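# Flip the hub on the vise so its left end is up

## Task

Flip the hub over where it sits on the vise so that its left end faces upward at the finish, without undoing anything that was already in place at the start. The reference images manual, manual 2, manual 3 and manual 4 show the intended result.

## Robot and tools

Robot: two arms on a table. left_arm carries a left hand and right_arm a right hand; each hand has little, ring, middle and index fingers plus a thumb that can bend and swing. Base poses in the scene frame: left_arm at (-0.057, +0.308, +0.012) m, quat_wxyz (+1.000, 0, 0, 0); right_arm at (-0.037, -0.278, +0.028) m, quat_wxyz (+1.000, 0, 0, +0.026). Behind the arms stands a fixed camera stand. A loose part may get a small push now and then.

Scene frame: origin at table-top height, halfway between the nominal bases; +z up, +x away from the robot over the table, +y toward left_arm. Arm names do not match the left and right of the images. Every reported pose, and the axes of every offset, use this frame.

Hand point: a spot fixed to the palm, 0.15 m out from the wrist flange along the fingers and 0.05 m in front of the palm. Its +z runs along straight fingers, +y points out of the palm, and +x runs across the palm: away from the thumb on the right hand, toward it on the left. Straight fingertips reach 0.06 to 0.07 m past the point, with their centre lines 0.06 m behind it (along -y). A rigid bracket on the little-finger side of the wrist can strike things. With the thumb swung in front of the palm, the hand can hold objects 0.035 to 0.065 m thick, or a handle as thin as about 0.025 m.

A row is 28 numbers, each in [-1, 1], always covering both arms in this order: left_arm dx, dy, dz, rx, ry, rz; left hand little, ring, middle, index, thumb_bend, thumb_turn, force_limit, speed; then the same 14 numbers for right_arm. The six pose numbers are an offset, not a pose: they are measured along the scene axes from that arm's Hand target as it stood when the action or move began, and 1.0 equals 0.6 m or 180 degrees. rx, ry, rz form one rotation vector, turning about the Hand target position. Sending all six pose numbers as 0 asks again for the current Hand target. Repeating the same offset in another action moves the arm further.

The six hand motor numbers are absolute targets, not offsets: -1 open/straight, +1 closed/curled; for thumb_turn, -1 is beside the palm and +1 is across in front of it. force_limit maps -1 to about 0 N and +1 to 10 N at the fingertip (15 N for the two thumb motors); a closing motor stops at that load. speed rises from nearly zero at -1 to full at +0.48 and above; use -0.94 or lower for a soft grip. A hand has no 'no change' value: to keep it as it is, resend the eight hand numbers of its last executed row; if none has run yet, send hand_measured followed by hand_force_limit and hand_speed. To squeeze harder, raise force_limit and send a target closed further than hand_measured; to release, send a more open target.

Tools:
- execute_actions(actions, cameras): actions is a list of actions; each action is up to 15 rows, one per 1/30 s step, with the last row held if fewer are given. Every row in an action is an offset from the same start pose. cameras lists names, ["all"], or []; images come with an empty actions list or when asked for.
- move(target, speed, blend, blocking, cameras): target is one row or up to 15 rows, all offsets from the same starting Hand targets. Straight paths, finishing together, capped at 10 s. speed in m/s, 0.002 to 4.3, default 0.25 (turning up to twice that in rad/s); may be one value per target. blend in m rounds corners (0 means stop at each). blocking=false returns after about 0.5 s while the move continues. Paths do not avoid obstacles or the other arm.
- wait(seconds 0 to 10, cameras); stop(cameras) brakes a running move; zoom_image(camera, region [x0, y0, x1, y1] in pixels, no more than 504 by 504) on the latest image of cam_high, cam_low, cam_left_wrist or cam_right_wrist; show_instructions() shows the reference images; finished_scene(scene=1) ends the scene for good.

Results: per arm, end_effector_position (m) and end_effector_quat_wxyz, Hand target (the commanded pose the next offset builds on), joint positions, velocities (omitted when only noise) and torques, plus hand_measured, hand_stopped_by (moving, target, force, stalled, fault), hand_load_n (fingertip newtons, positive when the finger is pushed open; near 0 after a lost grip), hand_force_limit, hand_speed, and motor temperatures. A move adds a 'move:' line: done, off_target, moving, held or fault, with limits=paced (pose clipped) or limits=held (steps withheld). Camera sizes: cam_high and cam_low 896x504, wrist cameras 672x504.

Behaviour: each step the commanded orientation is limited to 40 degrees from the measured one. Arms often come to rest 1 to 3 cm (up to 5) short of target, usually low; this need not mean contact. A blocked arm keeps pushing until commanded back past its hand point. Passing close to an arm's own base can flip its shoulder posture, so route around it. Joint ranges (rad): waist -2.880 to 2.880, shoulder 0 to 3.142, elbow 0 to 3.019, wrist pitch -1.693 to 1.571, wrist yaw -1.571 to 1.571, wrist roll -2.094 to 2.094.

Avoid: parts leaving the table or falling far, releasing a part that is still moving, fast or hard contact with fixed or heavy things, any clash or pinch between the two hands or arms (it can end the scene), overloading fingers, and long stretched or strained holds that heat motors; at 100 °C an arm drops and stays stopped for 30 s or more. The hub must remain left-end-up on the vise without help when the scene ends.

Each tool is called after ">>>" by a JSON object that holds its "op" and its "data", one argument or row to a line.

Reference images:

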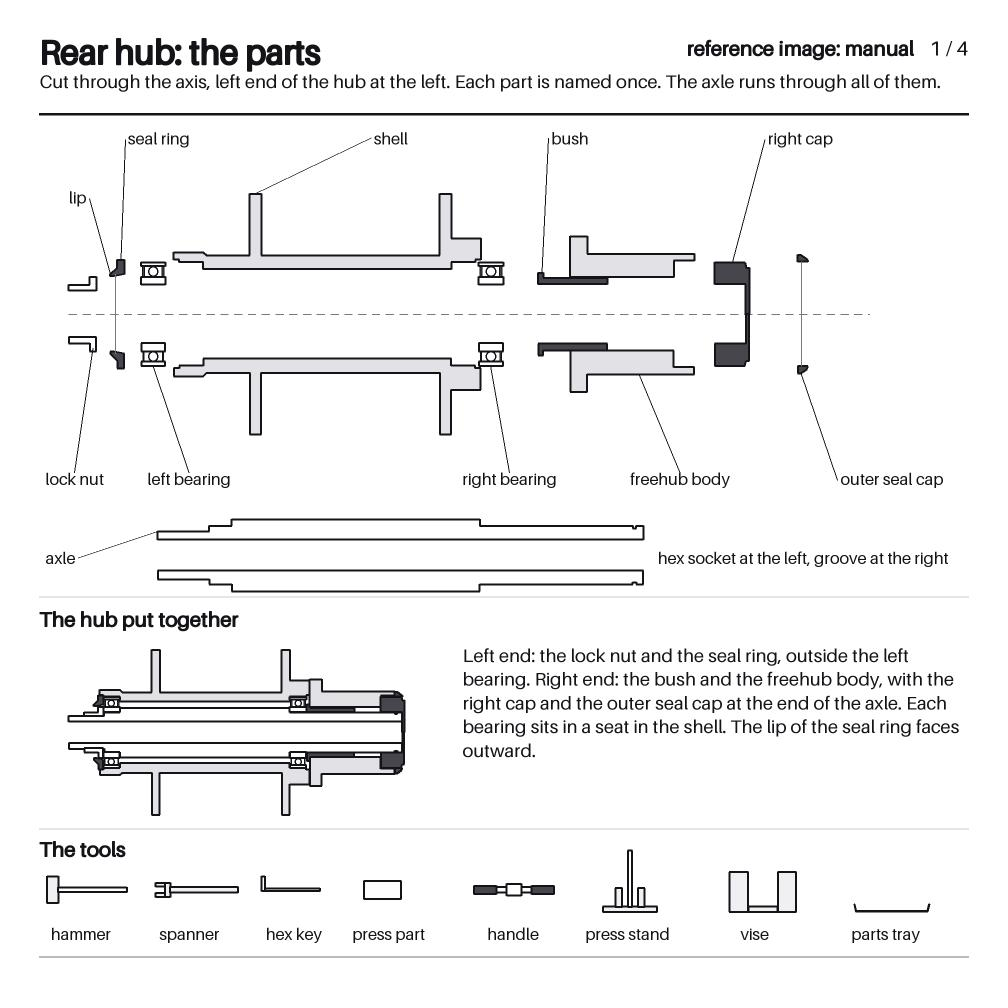

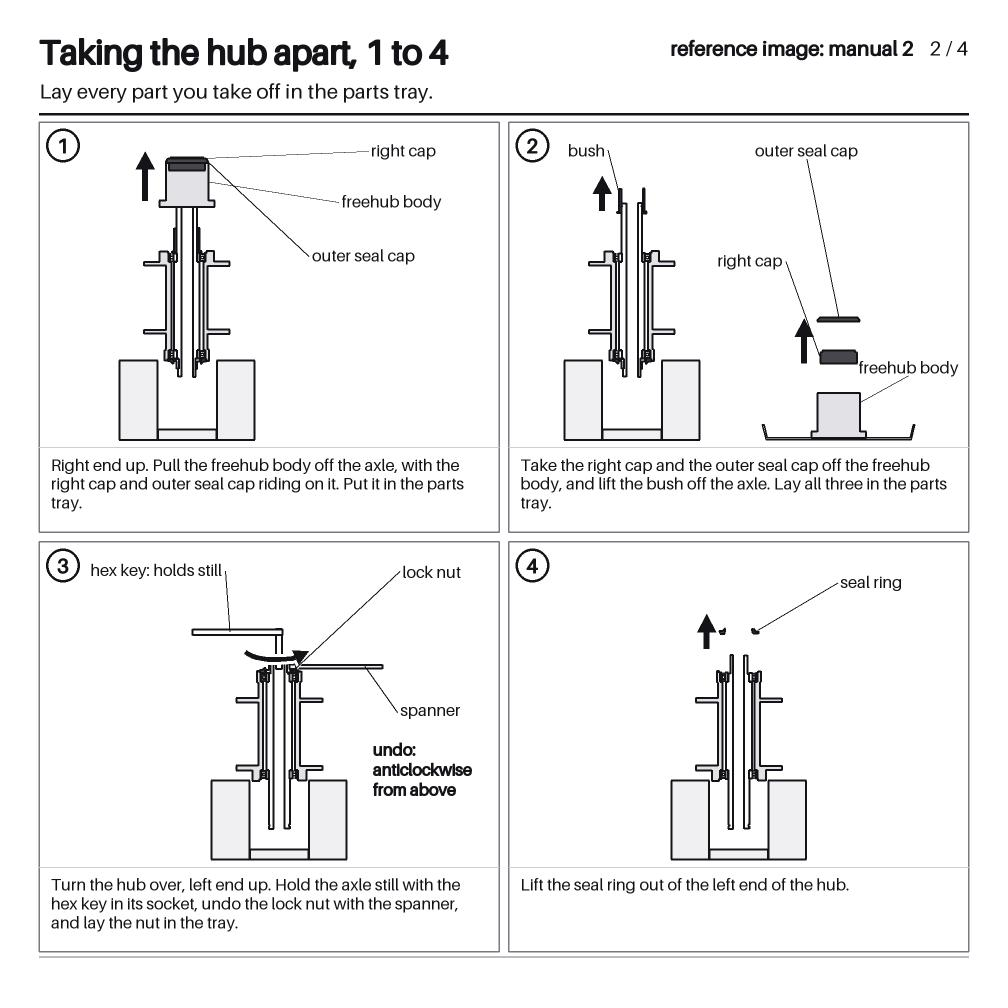

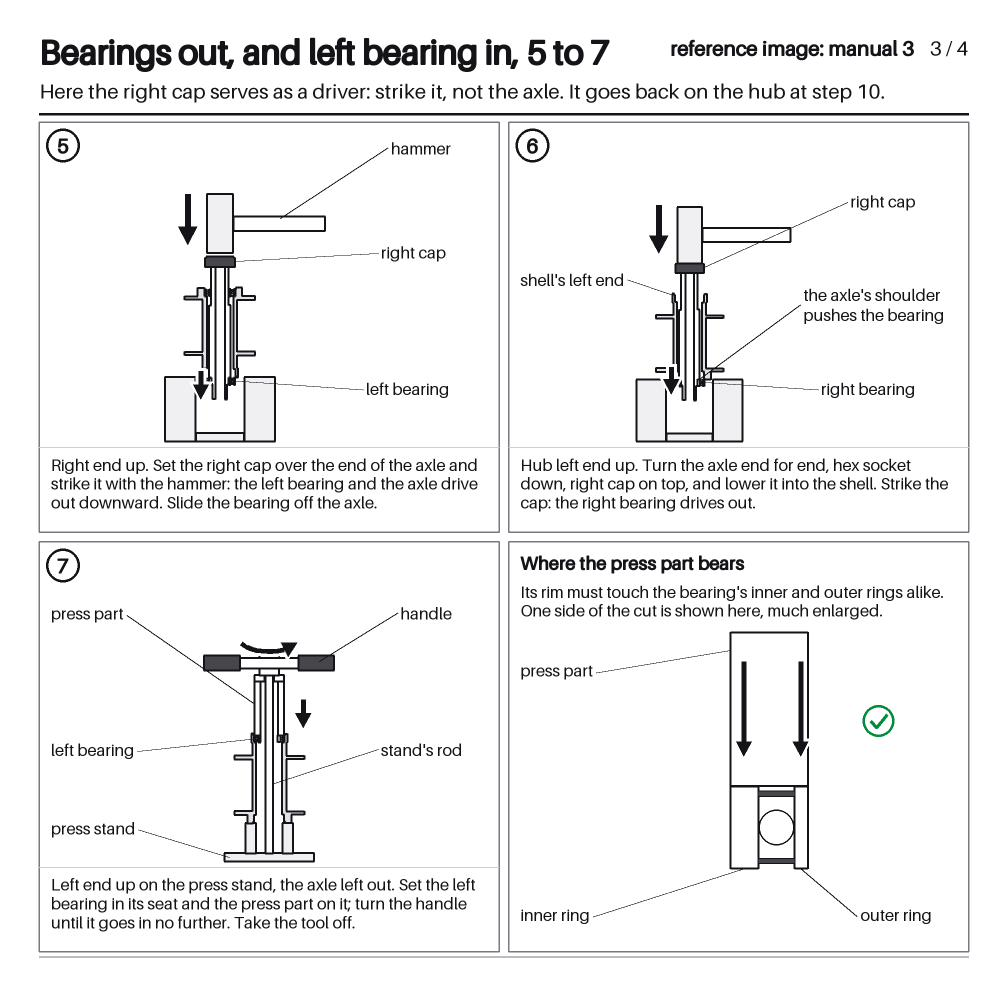

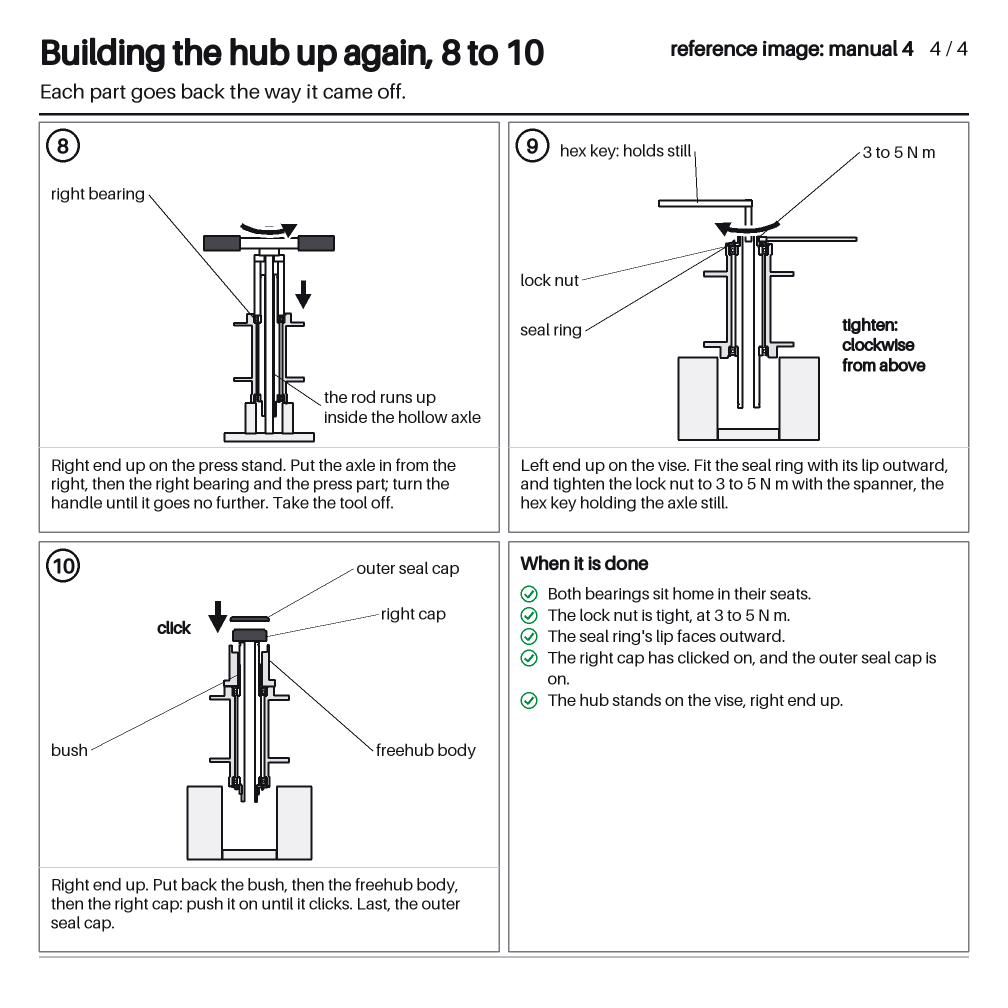

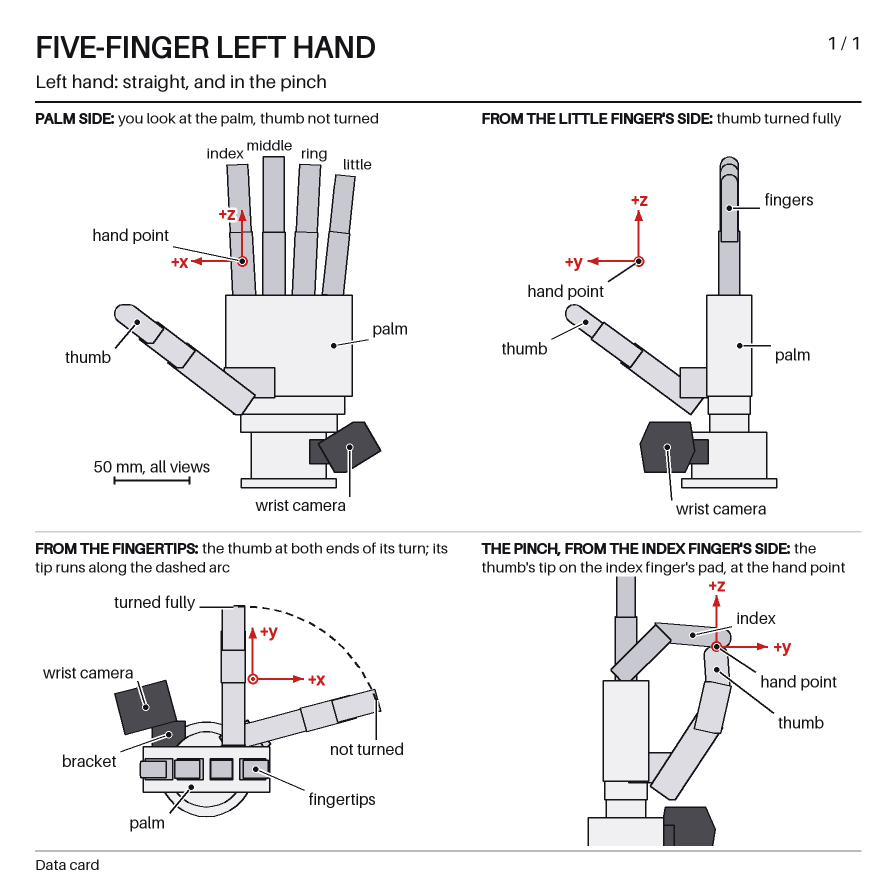

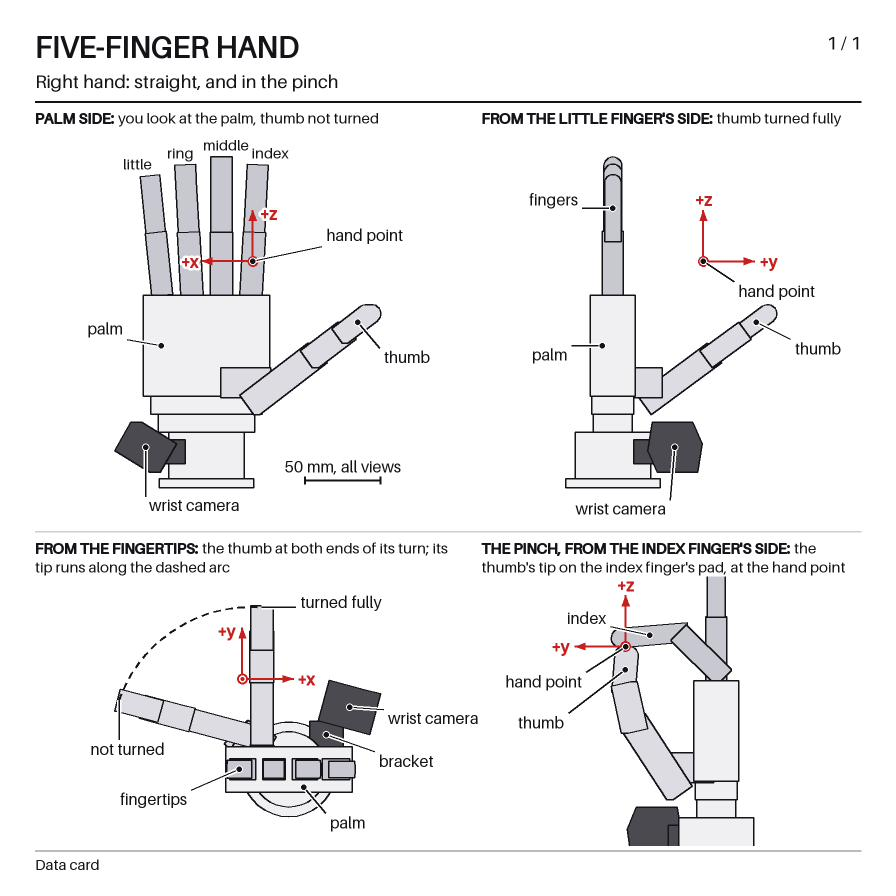

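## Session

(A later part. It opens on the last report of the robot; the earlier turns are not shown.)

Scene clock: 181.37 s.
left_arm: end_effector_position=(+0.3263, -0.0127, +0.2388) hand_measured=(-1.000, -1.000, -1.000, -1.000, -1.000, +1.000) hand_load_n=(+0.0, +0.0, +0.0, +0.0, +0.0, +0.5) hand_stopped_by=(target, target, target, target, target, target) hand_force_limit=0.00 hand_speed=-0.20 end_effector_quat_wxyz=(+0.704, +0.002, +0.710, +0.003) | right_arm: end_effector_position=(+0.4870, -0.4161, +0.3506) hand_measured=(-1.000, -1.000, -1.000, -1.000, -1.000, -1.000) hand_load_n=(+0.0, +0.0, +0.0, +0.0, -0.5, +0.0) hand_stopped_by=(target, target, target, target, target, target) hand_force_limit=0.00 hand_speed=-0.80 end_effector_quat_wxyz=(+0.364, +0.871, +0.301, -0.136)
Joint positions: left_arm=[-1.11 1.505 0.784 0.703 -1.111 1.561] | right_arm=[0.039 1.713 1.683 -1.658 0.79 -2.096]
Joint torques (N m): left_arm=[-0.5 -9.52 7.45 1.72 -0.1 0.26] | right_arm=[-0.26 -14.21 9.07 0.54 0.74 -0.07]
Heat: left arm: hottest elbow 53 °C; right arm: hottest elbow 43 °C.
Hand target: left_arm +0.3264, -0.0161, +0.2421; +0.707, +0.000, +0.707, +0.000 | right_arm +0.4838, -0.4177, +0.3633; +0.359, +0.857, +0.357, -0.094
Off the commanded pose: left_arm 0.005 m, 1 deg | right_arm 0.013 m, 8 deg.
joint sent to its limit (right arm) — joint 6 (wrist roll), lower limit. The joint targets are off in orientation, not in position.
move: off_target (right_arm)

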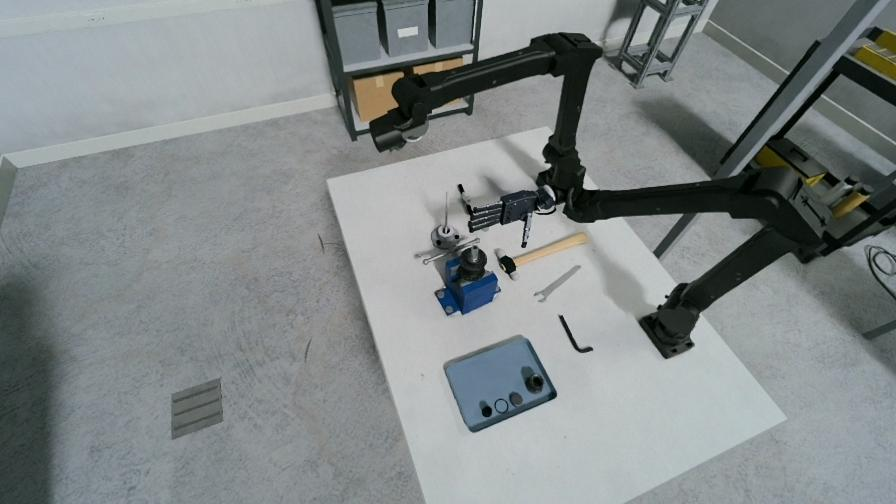

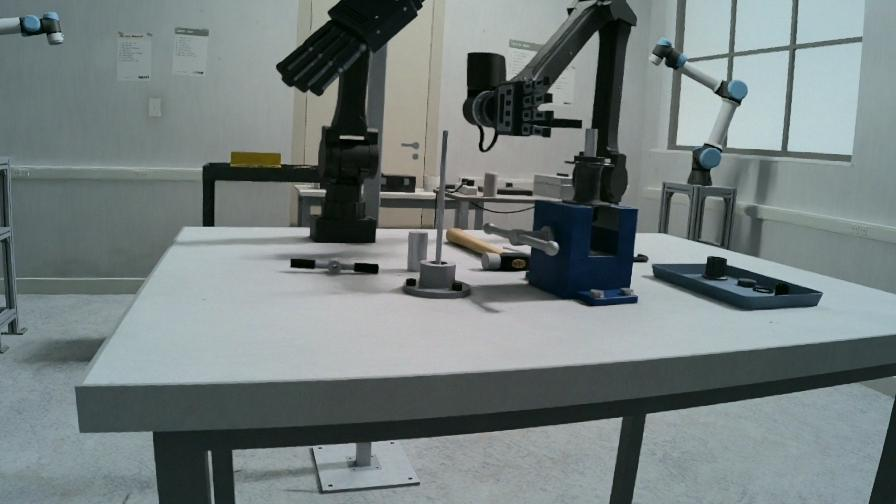

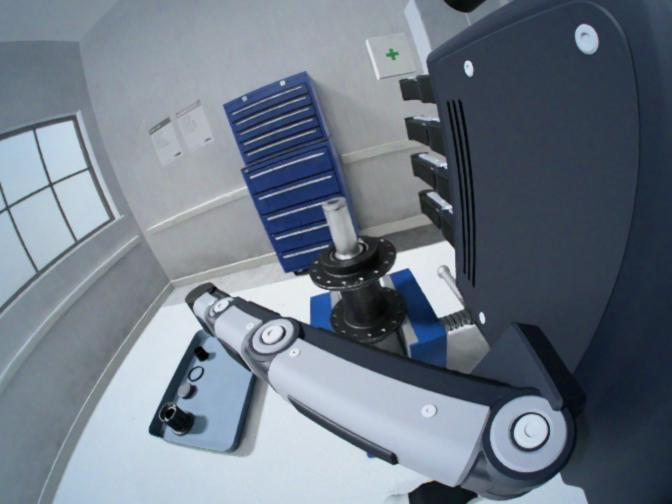

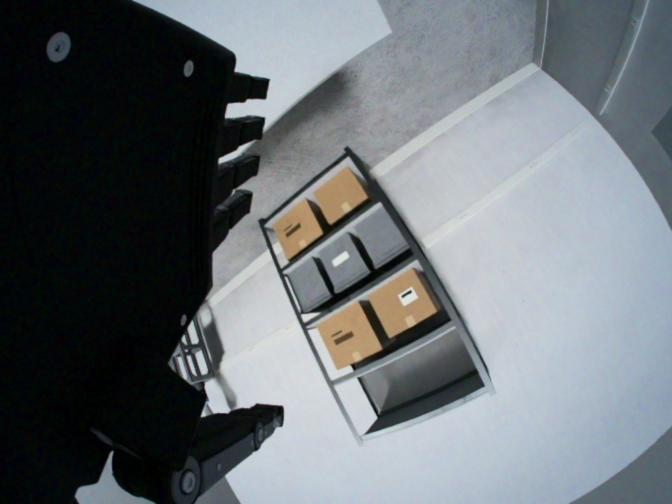

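>>> {"op": "move", "data": {
  "target": [-0.035,0.0,-0.125,0,0,0,-1,-1,-1,-1,-1,1,0,-0.2,0,0,0,0,0,0,-1,-1,-1,-1,-1,-1,0,-0.8],
  "cameras": ["all"]
}}

>>> {"op": "zoom_image", "data": {
  "camera": "cam_low",
  "region": [480, 80, 680, 280]
}}

>>> {"op": "zoom_image", "data": {
  "camera": "cam_high",
  "region": [430, 190, 580, 310]
}}

>>> {"op": "zoom_image", "data": {
  "camera": "cam_left_wrist",
  "region": [170, 80, 500, 410]
}}

Scene clock: 209.13 s.
left_arm: end_effector_position=(+0.3073, -0.0112, +0.1669) hand_measured=(-1.000, -1.000, -1.000, -1.000, -1.000, +1.000) hand_load_n=(+0.0, +0.0, +0.0, +0.0, +0.0, +0.0) hand_stopped_by=(target, target, target, target, target, target) hand_force_limit=0.00 hand_speed=-0.20 end_effector_quat_wxyz=(+0.705, -0.002, +0.709, +0.002) | right_arm: end_effector_position=(+0.4870, -0.4161, +0.3506) hand_measured=(-1.000, -1.000, -1.000, -1.000, -1.000, -1.000) hand_load_n=(+0.0, +0.0, +0.0, +0.0, +0.0, +0.0) hand_stopped_by=(target, target, target, target, target, target) hand_force_limit=0.00 hand_speed=-0.80 end_effector_quat_wxyz=(+0.364, +0.871, +0.301, -0.136)
Joint positions: left_arm=[-1.15 1.663 0.701 0.95 -1.155 1.56] | right_arm=[0.039 1.713 1.683 -1.658 0.79 -2.096]
Joint torques (N m): left_arm=[-1.32 -9.58 6.06 1.73 -0.1 0.26] | right_arm=[-0.21 -14.68 8.96 0.4 0.74 -0.1]
Motor temperatures (°C): left_arm=[31 33 47 33 34 30] | right_arm=[32 41 43 30 36 32]
Heat: left arm: hottest elbow 47 °C; right arm: hottest elbow 43 °C.
Hand target: left_arm +0.3055, -0.0161, +0.1671; +0.707, +0.000, +0.707, +0.000 | right_arm +0.4838, -0.4177, +0.3633; +0.359, +0.857, +0.357, -0.094
Off the commanded pose: left_arm 0.005 m, 1 deg | right_arm 0.013 m, 8 deg.
joint sent to its limit (right arm) — joint 6 (wrist roll), lower limit. The joint targets are off in orientation, not in position.
move: off_target (right_arm)

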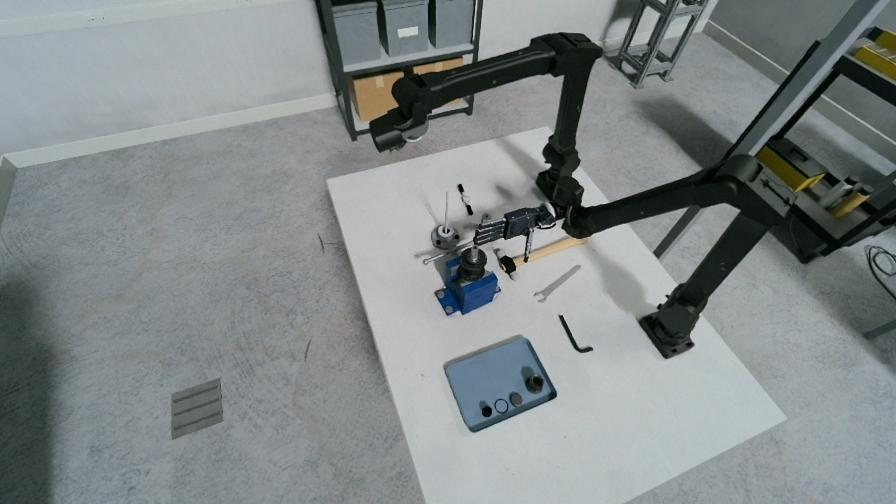

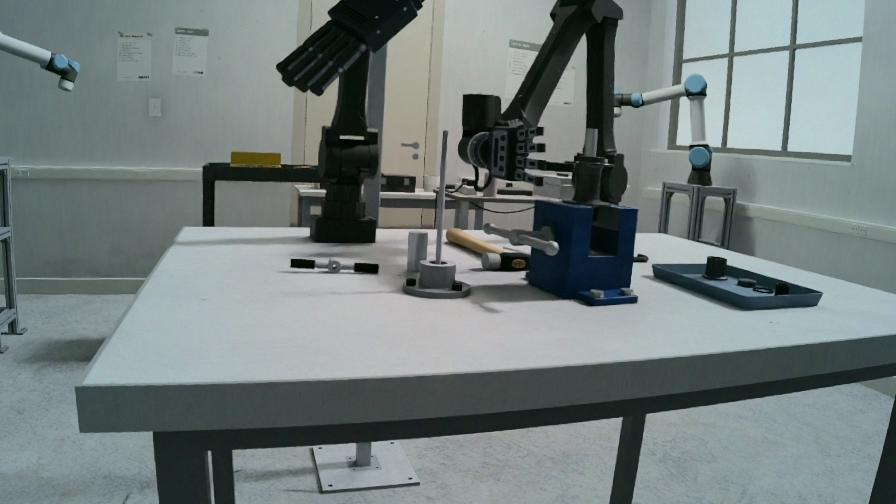

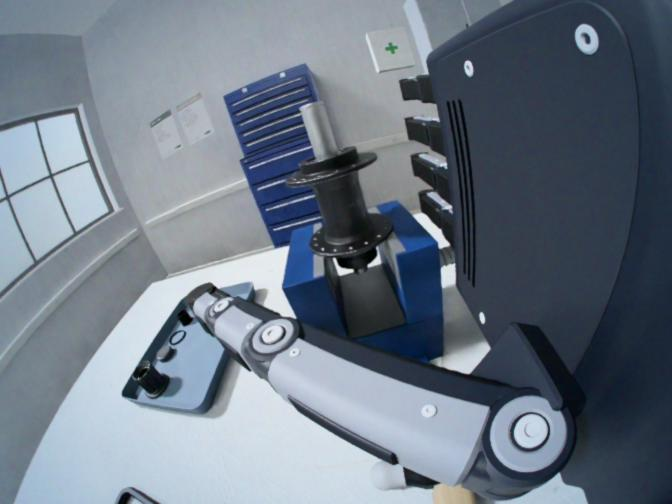

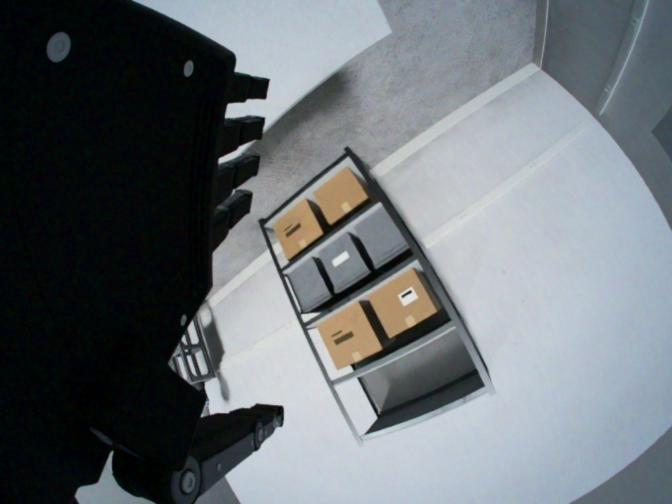

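Scaled by 2.520 from the camera's 896x504 image, which has a finer 1280x720 frame.

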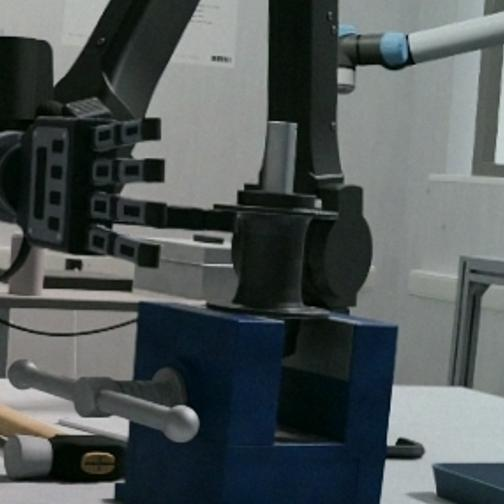

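Scaled by 3.360 from the camera's 896x504 image, which has a finer 1280x720 frame.

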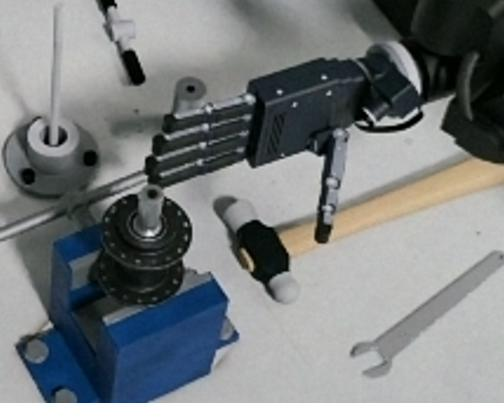

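Scaled by 1.527 from the camera's 672x504 image, which has a finer 960x720 frame.

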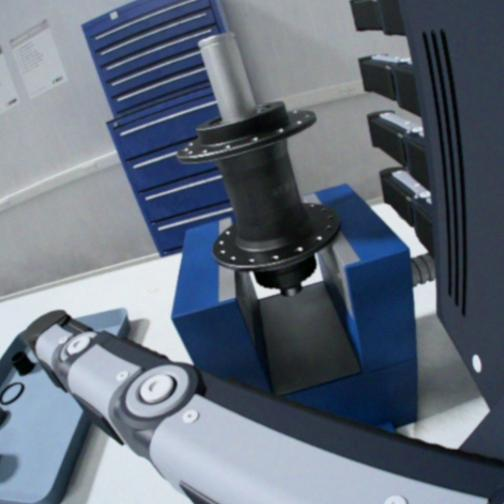

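>>> {"op": "move", "data": {
  "target": [0.1,0.0,-0.012,0,0,0,-1,-1,-1,-1,-1,1,0,-0.2,0,0,0,0,0,0,-1,-1,-1,-1,-1,-1,0,-0.8],
  "cameras": ["cam_high","cam_low","cam_left_wrist"],
  "speed": 0.12
}}

>>> {"op": "zoom_image", "data": {
  "camera": "cam_low",
  "region": [480, 80, 680, 280]
}}

>>> {"op": "zoom_image", "data": {
  "camera": "cam_high",
  "region": [430, 190, 580, 310]
}}

>>> {"op": "zoom_image", "data": {
  "camera": "cam_left_wrist",
  "region": [170, 80, 500, 410]
}}

Scene clock: 252.37 s.
left_arm: end_effector_position=(+0.3556, -0.0061, +0.1504) hand_measured=(-1.000, -1.000, -1.000, -1.000, -1.000, +1.000) hand_load_n=(+0.0, +0.0, +0.0, +0.0, +0.0, +0.5) hand_stopped_by=(target, target, target, target, target, target) hand_force_limit=0.00 hand_speed=-0.20 end_effector_quat_wxyz=(+0.700, +0.010, +0.714, +0.006) | right_arm: end_effector_position=(+0.4870, -0.4161, +0.3506) hand_measured=(-1.000, -1.000, -1.000, -1.000, -1.000, -1.000) hand_load_n=(+0.0, +0.0, +0.0, +0.0, +0.0, +0.0) hand_stopped_by=(target, target, target, target, target, target) hand_force_limit=0.00 hand_speed=-0.80 end_effector_quat_wxyz=(+0.364, +0.871, +0.301, -0.136)
Joint positions: left_arm=[-1.042 1.731 0.742 0.952 -1.037 1.563] | right_arm=[0.039 1.713 1.683 -1.658 0.79 -2.096]
Joint torques (N m): left_arm=[0.56 -10.75 8.2 1.54 0.03 0.25] | right_arm=[-0.85 -14.51 8.96 0.43 0.73 -0.12]
Heat: left arm: hottest elbow 43 °C; right arm: hottest elbow 43 °C.
Hand target: left_arm +0.3655, -0.0160, +0.1598; +0.707, +0.000, +0.707, +0.000 | right_arm +0.4838, -0.4177, +0.3633; +0.359, +0.857, +0.357, -0.094
Off the commanded pose: left_arm 0.017 m, 2 deg | right_arm 0.013 m, 8 deg.
joint sent to its limit (right arm) — joint 6 (wrist roll), lower limit. The joint targets are off in orientation, not in position.
move: off_target (left_arm, right_arm)
Images, in order (width x height): cam_high 896x504, cam_low 896x504, cam_left_wrist 672x504.

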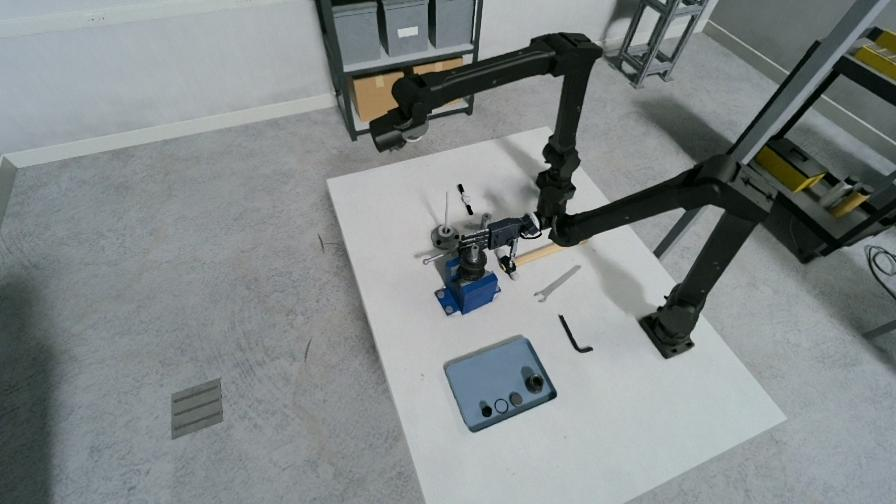

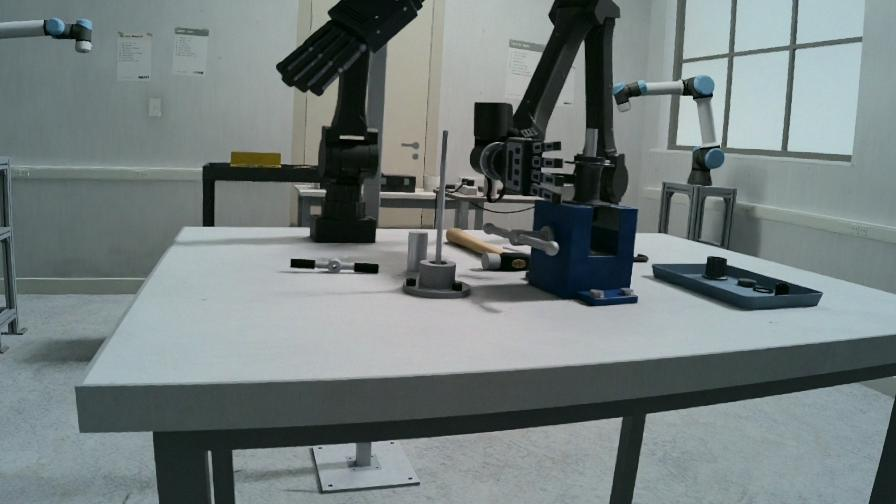

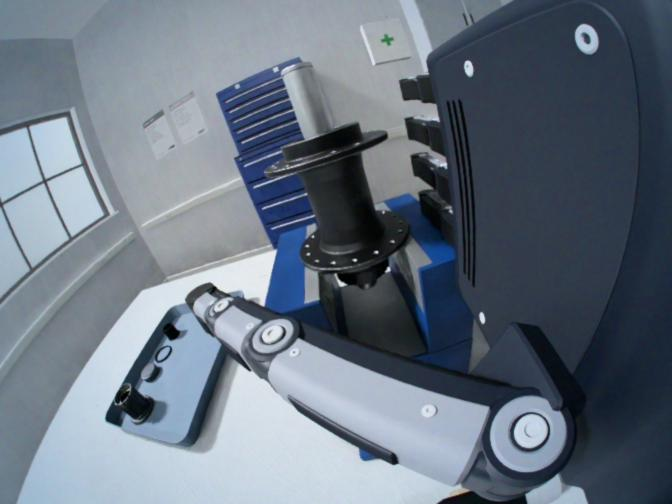

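Scaled by 2.520 from the camera's 896x504 image, which has a finer 1280x720 frame.

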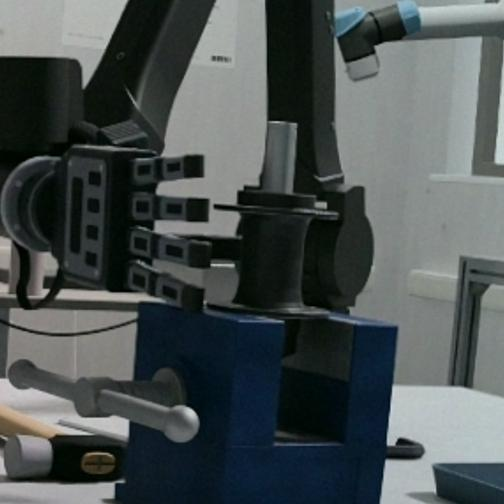

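Scaled by 3.360 from the camera's 896x504 image, which has a finer 1280x720 frame.

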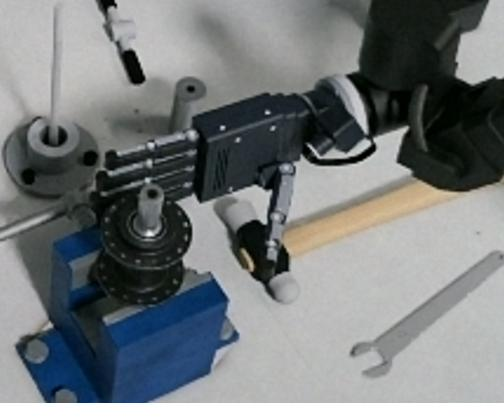

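Scaled by 1.527 from the camera's 672x504 image, which has a finer 960x720 frame.

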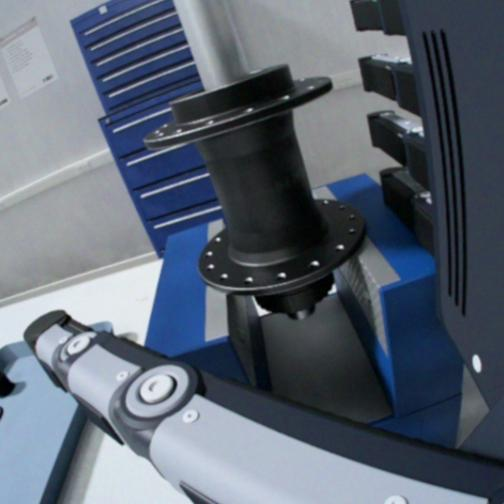

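>>> {"op": "move", "data": {
  "target": [
    [0.0,0.0,0.02,0,0,0,-1,-1,-1,-1,-1,1,0,-0.2,0,0,0,0,0,0,-1,-1,-1,-1,-1,-1,0,-0.8],
    [0.07,0.0,0.022,0,0,0,-1,-1,-1,-1,-1,1,0,-0.2,0,0,0,0,0,0,-1,-1,-1,-1,-1,-1,0,-0.8]
  ],
  "cameras": ["cam_high","cam_low","cam_left_wrist"],
  "speed": 0.1
}}

>>> {"op": "zoom_image", "data": {
  "camera": "cam_low",
  "region": [480, 80, 680, 280]
}}

>>> {"op": "zoom_image", "data": {
  "camera": "cam_high",
  "region": [430, 190, 580, 310]
}}

>>> {"op": "zoom_image", "data": {
  "camera": "cam_left_wrist",
  "region": [170, 80, 500, 410]
}}

Scene clock: 267.10 s.
left_arm: end_effector_position=(+0.3970, -0.0071, +0.1633) hand_measured=(-1.000, -1.000, -1.000, -1.000, -1.000, +1.000) hand_load_n=(+0.0, +0.0, +0.0, +0.0, +0.0, +0.0) hand_stopped_by=(target, target, target, target, target, target) hand_force_limit=0.00 hand_speed=-0.20 end_effector_quat_wxyz=(+0.702, +0.006, +0.712, +0.003) | right_arm: end_effector_position=(+0.4870, -0.4161, +0.3506) hand_measured=(-1.000, -1.000, -1.000, -1.000, -1.000, -1.000) hand_load_n=(+0.0, +0.0, +0.0, +0.0, +0.0, +0.0) hand_stopped_by=(target, target, target, target, target, target) hand_force_limit=0.00 hand_speed=-0.80 end_effector_quat_wxyz=(+0.364, +0.871, +0.301, -0.136)
Joint positions: left_arm=[-0.965 1.742 0.813 0.905 -0.959 1.565] | right_arm=[0.039 1.713 1.683 -1.658 0.79 -2.096]
Joint torques (N m): left_arm=[0.5 -11.75 8.83 0.88 0.08 0.18] | right_arm=[-0.09 -14.86 8.9 0.49 0.72 -0.11]
Heat: left arm: hottest elbow 45 °C; right arm: hottest elbow 43 °C.
Hand target: left_arm +0.4075, -0.0160, +0.1730; +0.707, +0.000, +0.707, +0.000 | right_arm +0.4838, -0.4177, +0.3633; +0.359, +0.857, +0.357, -0.094
Off the commanded pose: left_arm 0.017 m, 1 deg | right_arm 0.013 m, 8 deg.
joint sent to its limit (right arm) — joint 6 (wrist roll), lower limit. The joint targets are off in orientation, not in position.
move: off_target (left_arm, right_arm)
Images, in order (width x height): cam_high 896x504, cam_low 896x504, cam_left_wrist 672x504.

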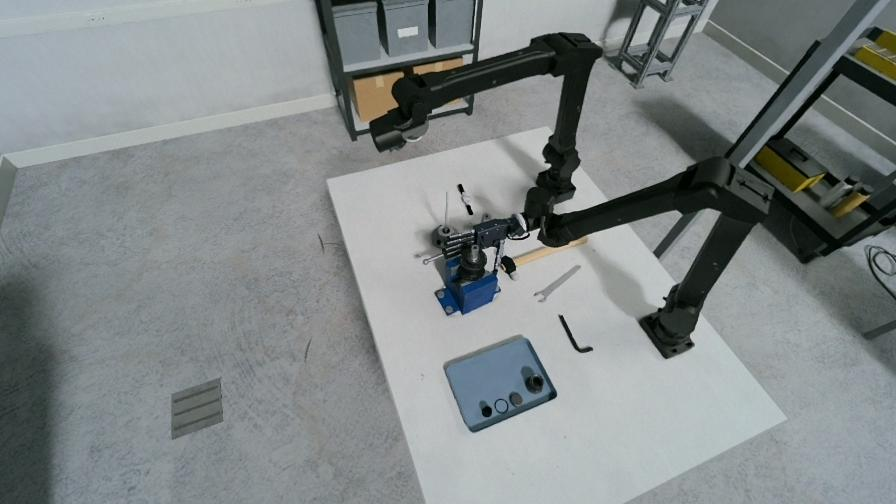

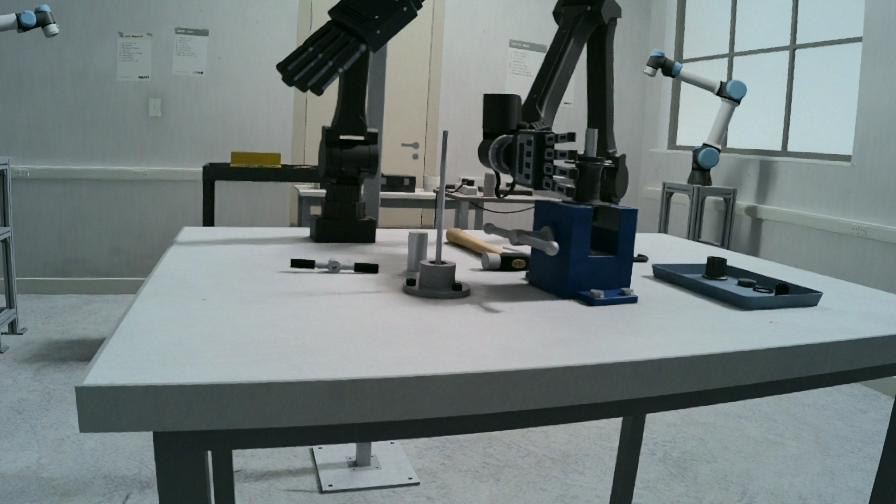

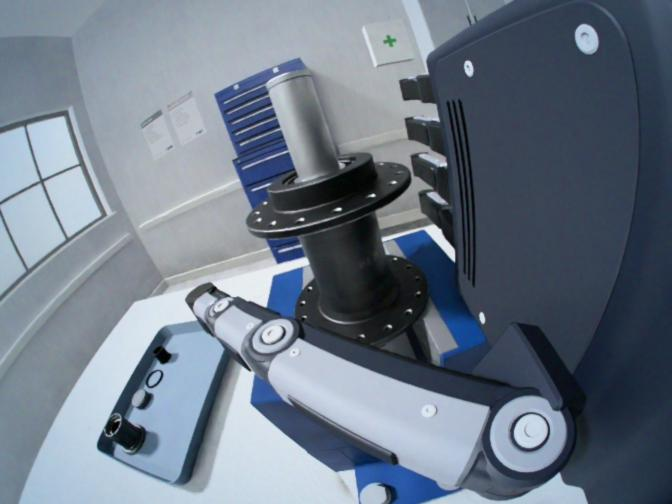

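Scaled by 2.520 from the camera's 896x504 image, which has a finer 1280x720 frame.

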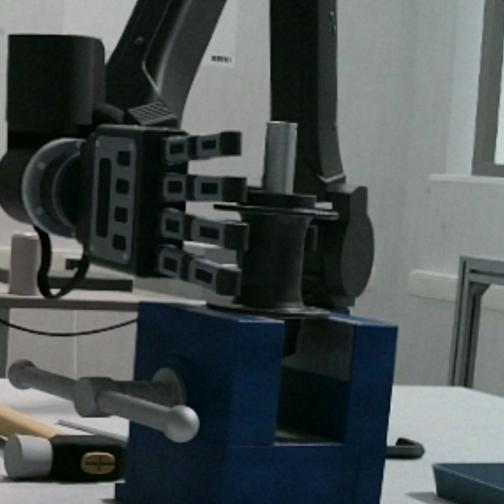

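Scaled by 3.360 from the camera's 896x504 image, which has a finer 1280x720 frame.

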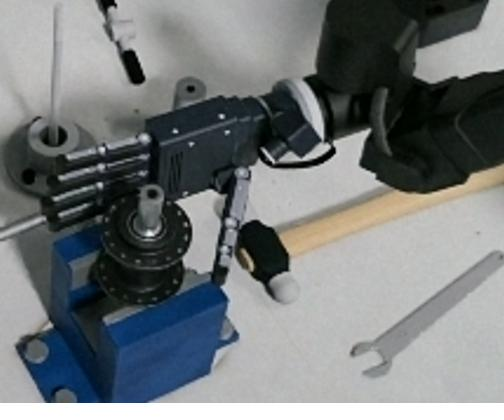

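Scaled by 1.527 from the camera's 672x504 image, which has a finer 960x720 frame.

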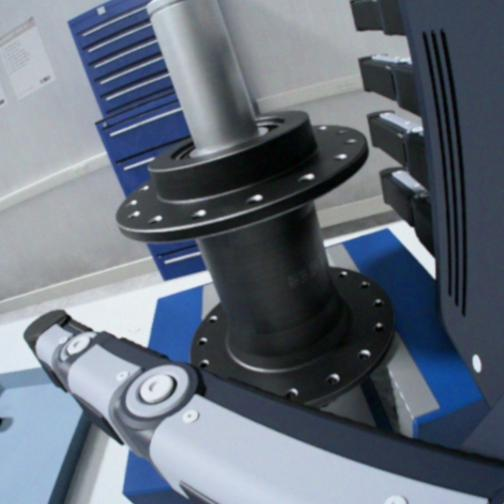

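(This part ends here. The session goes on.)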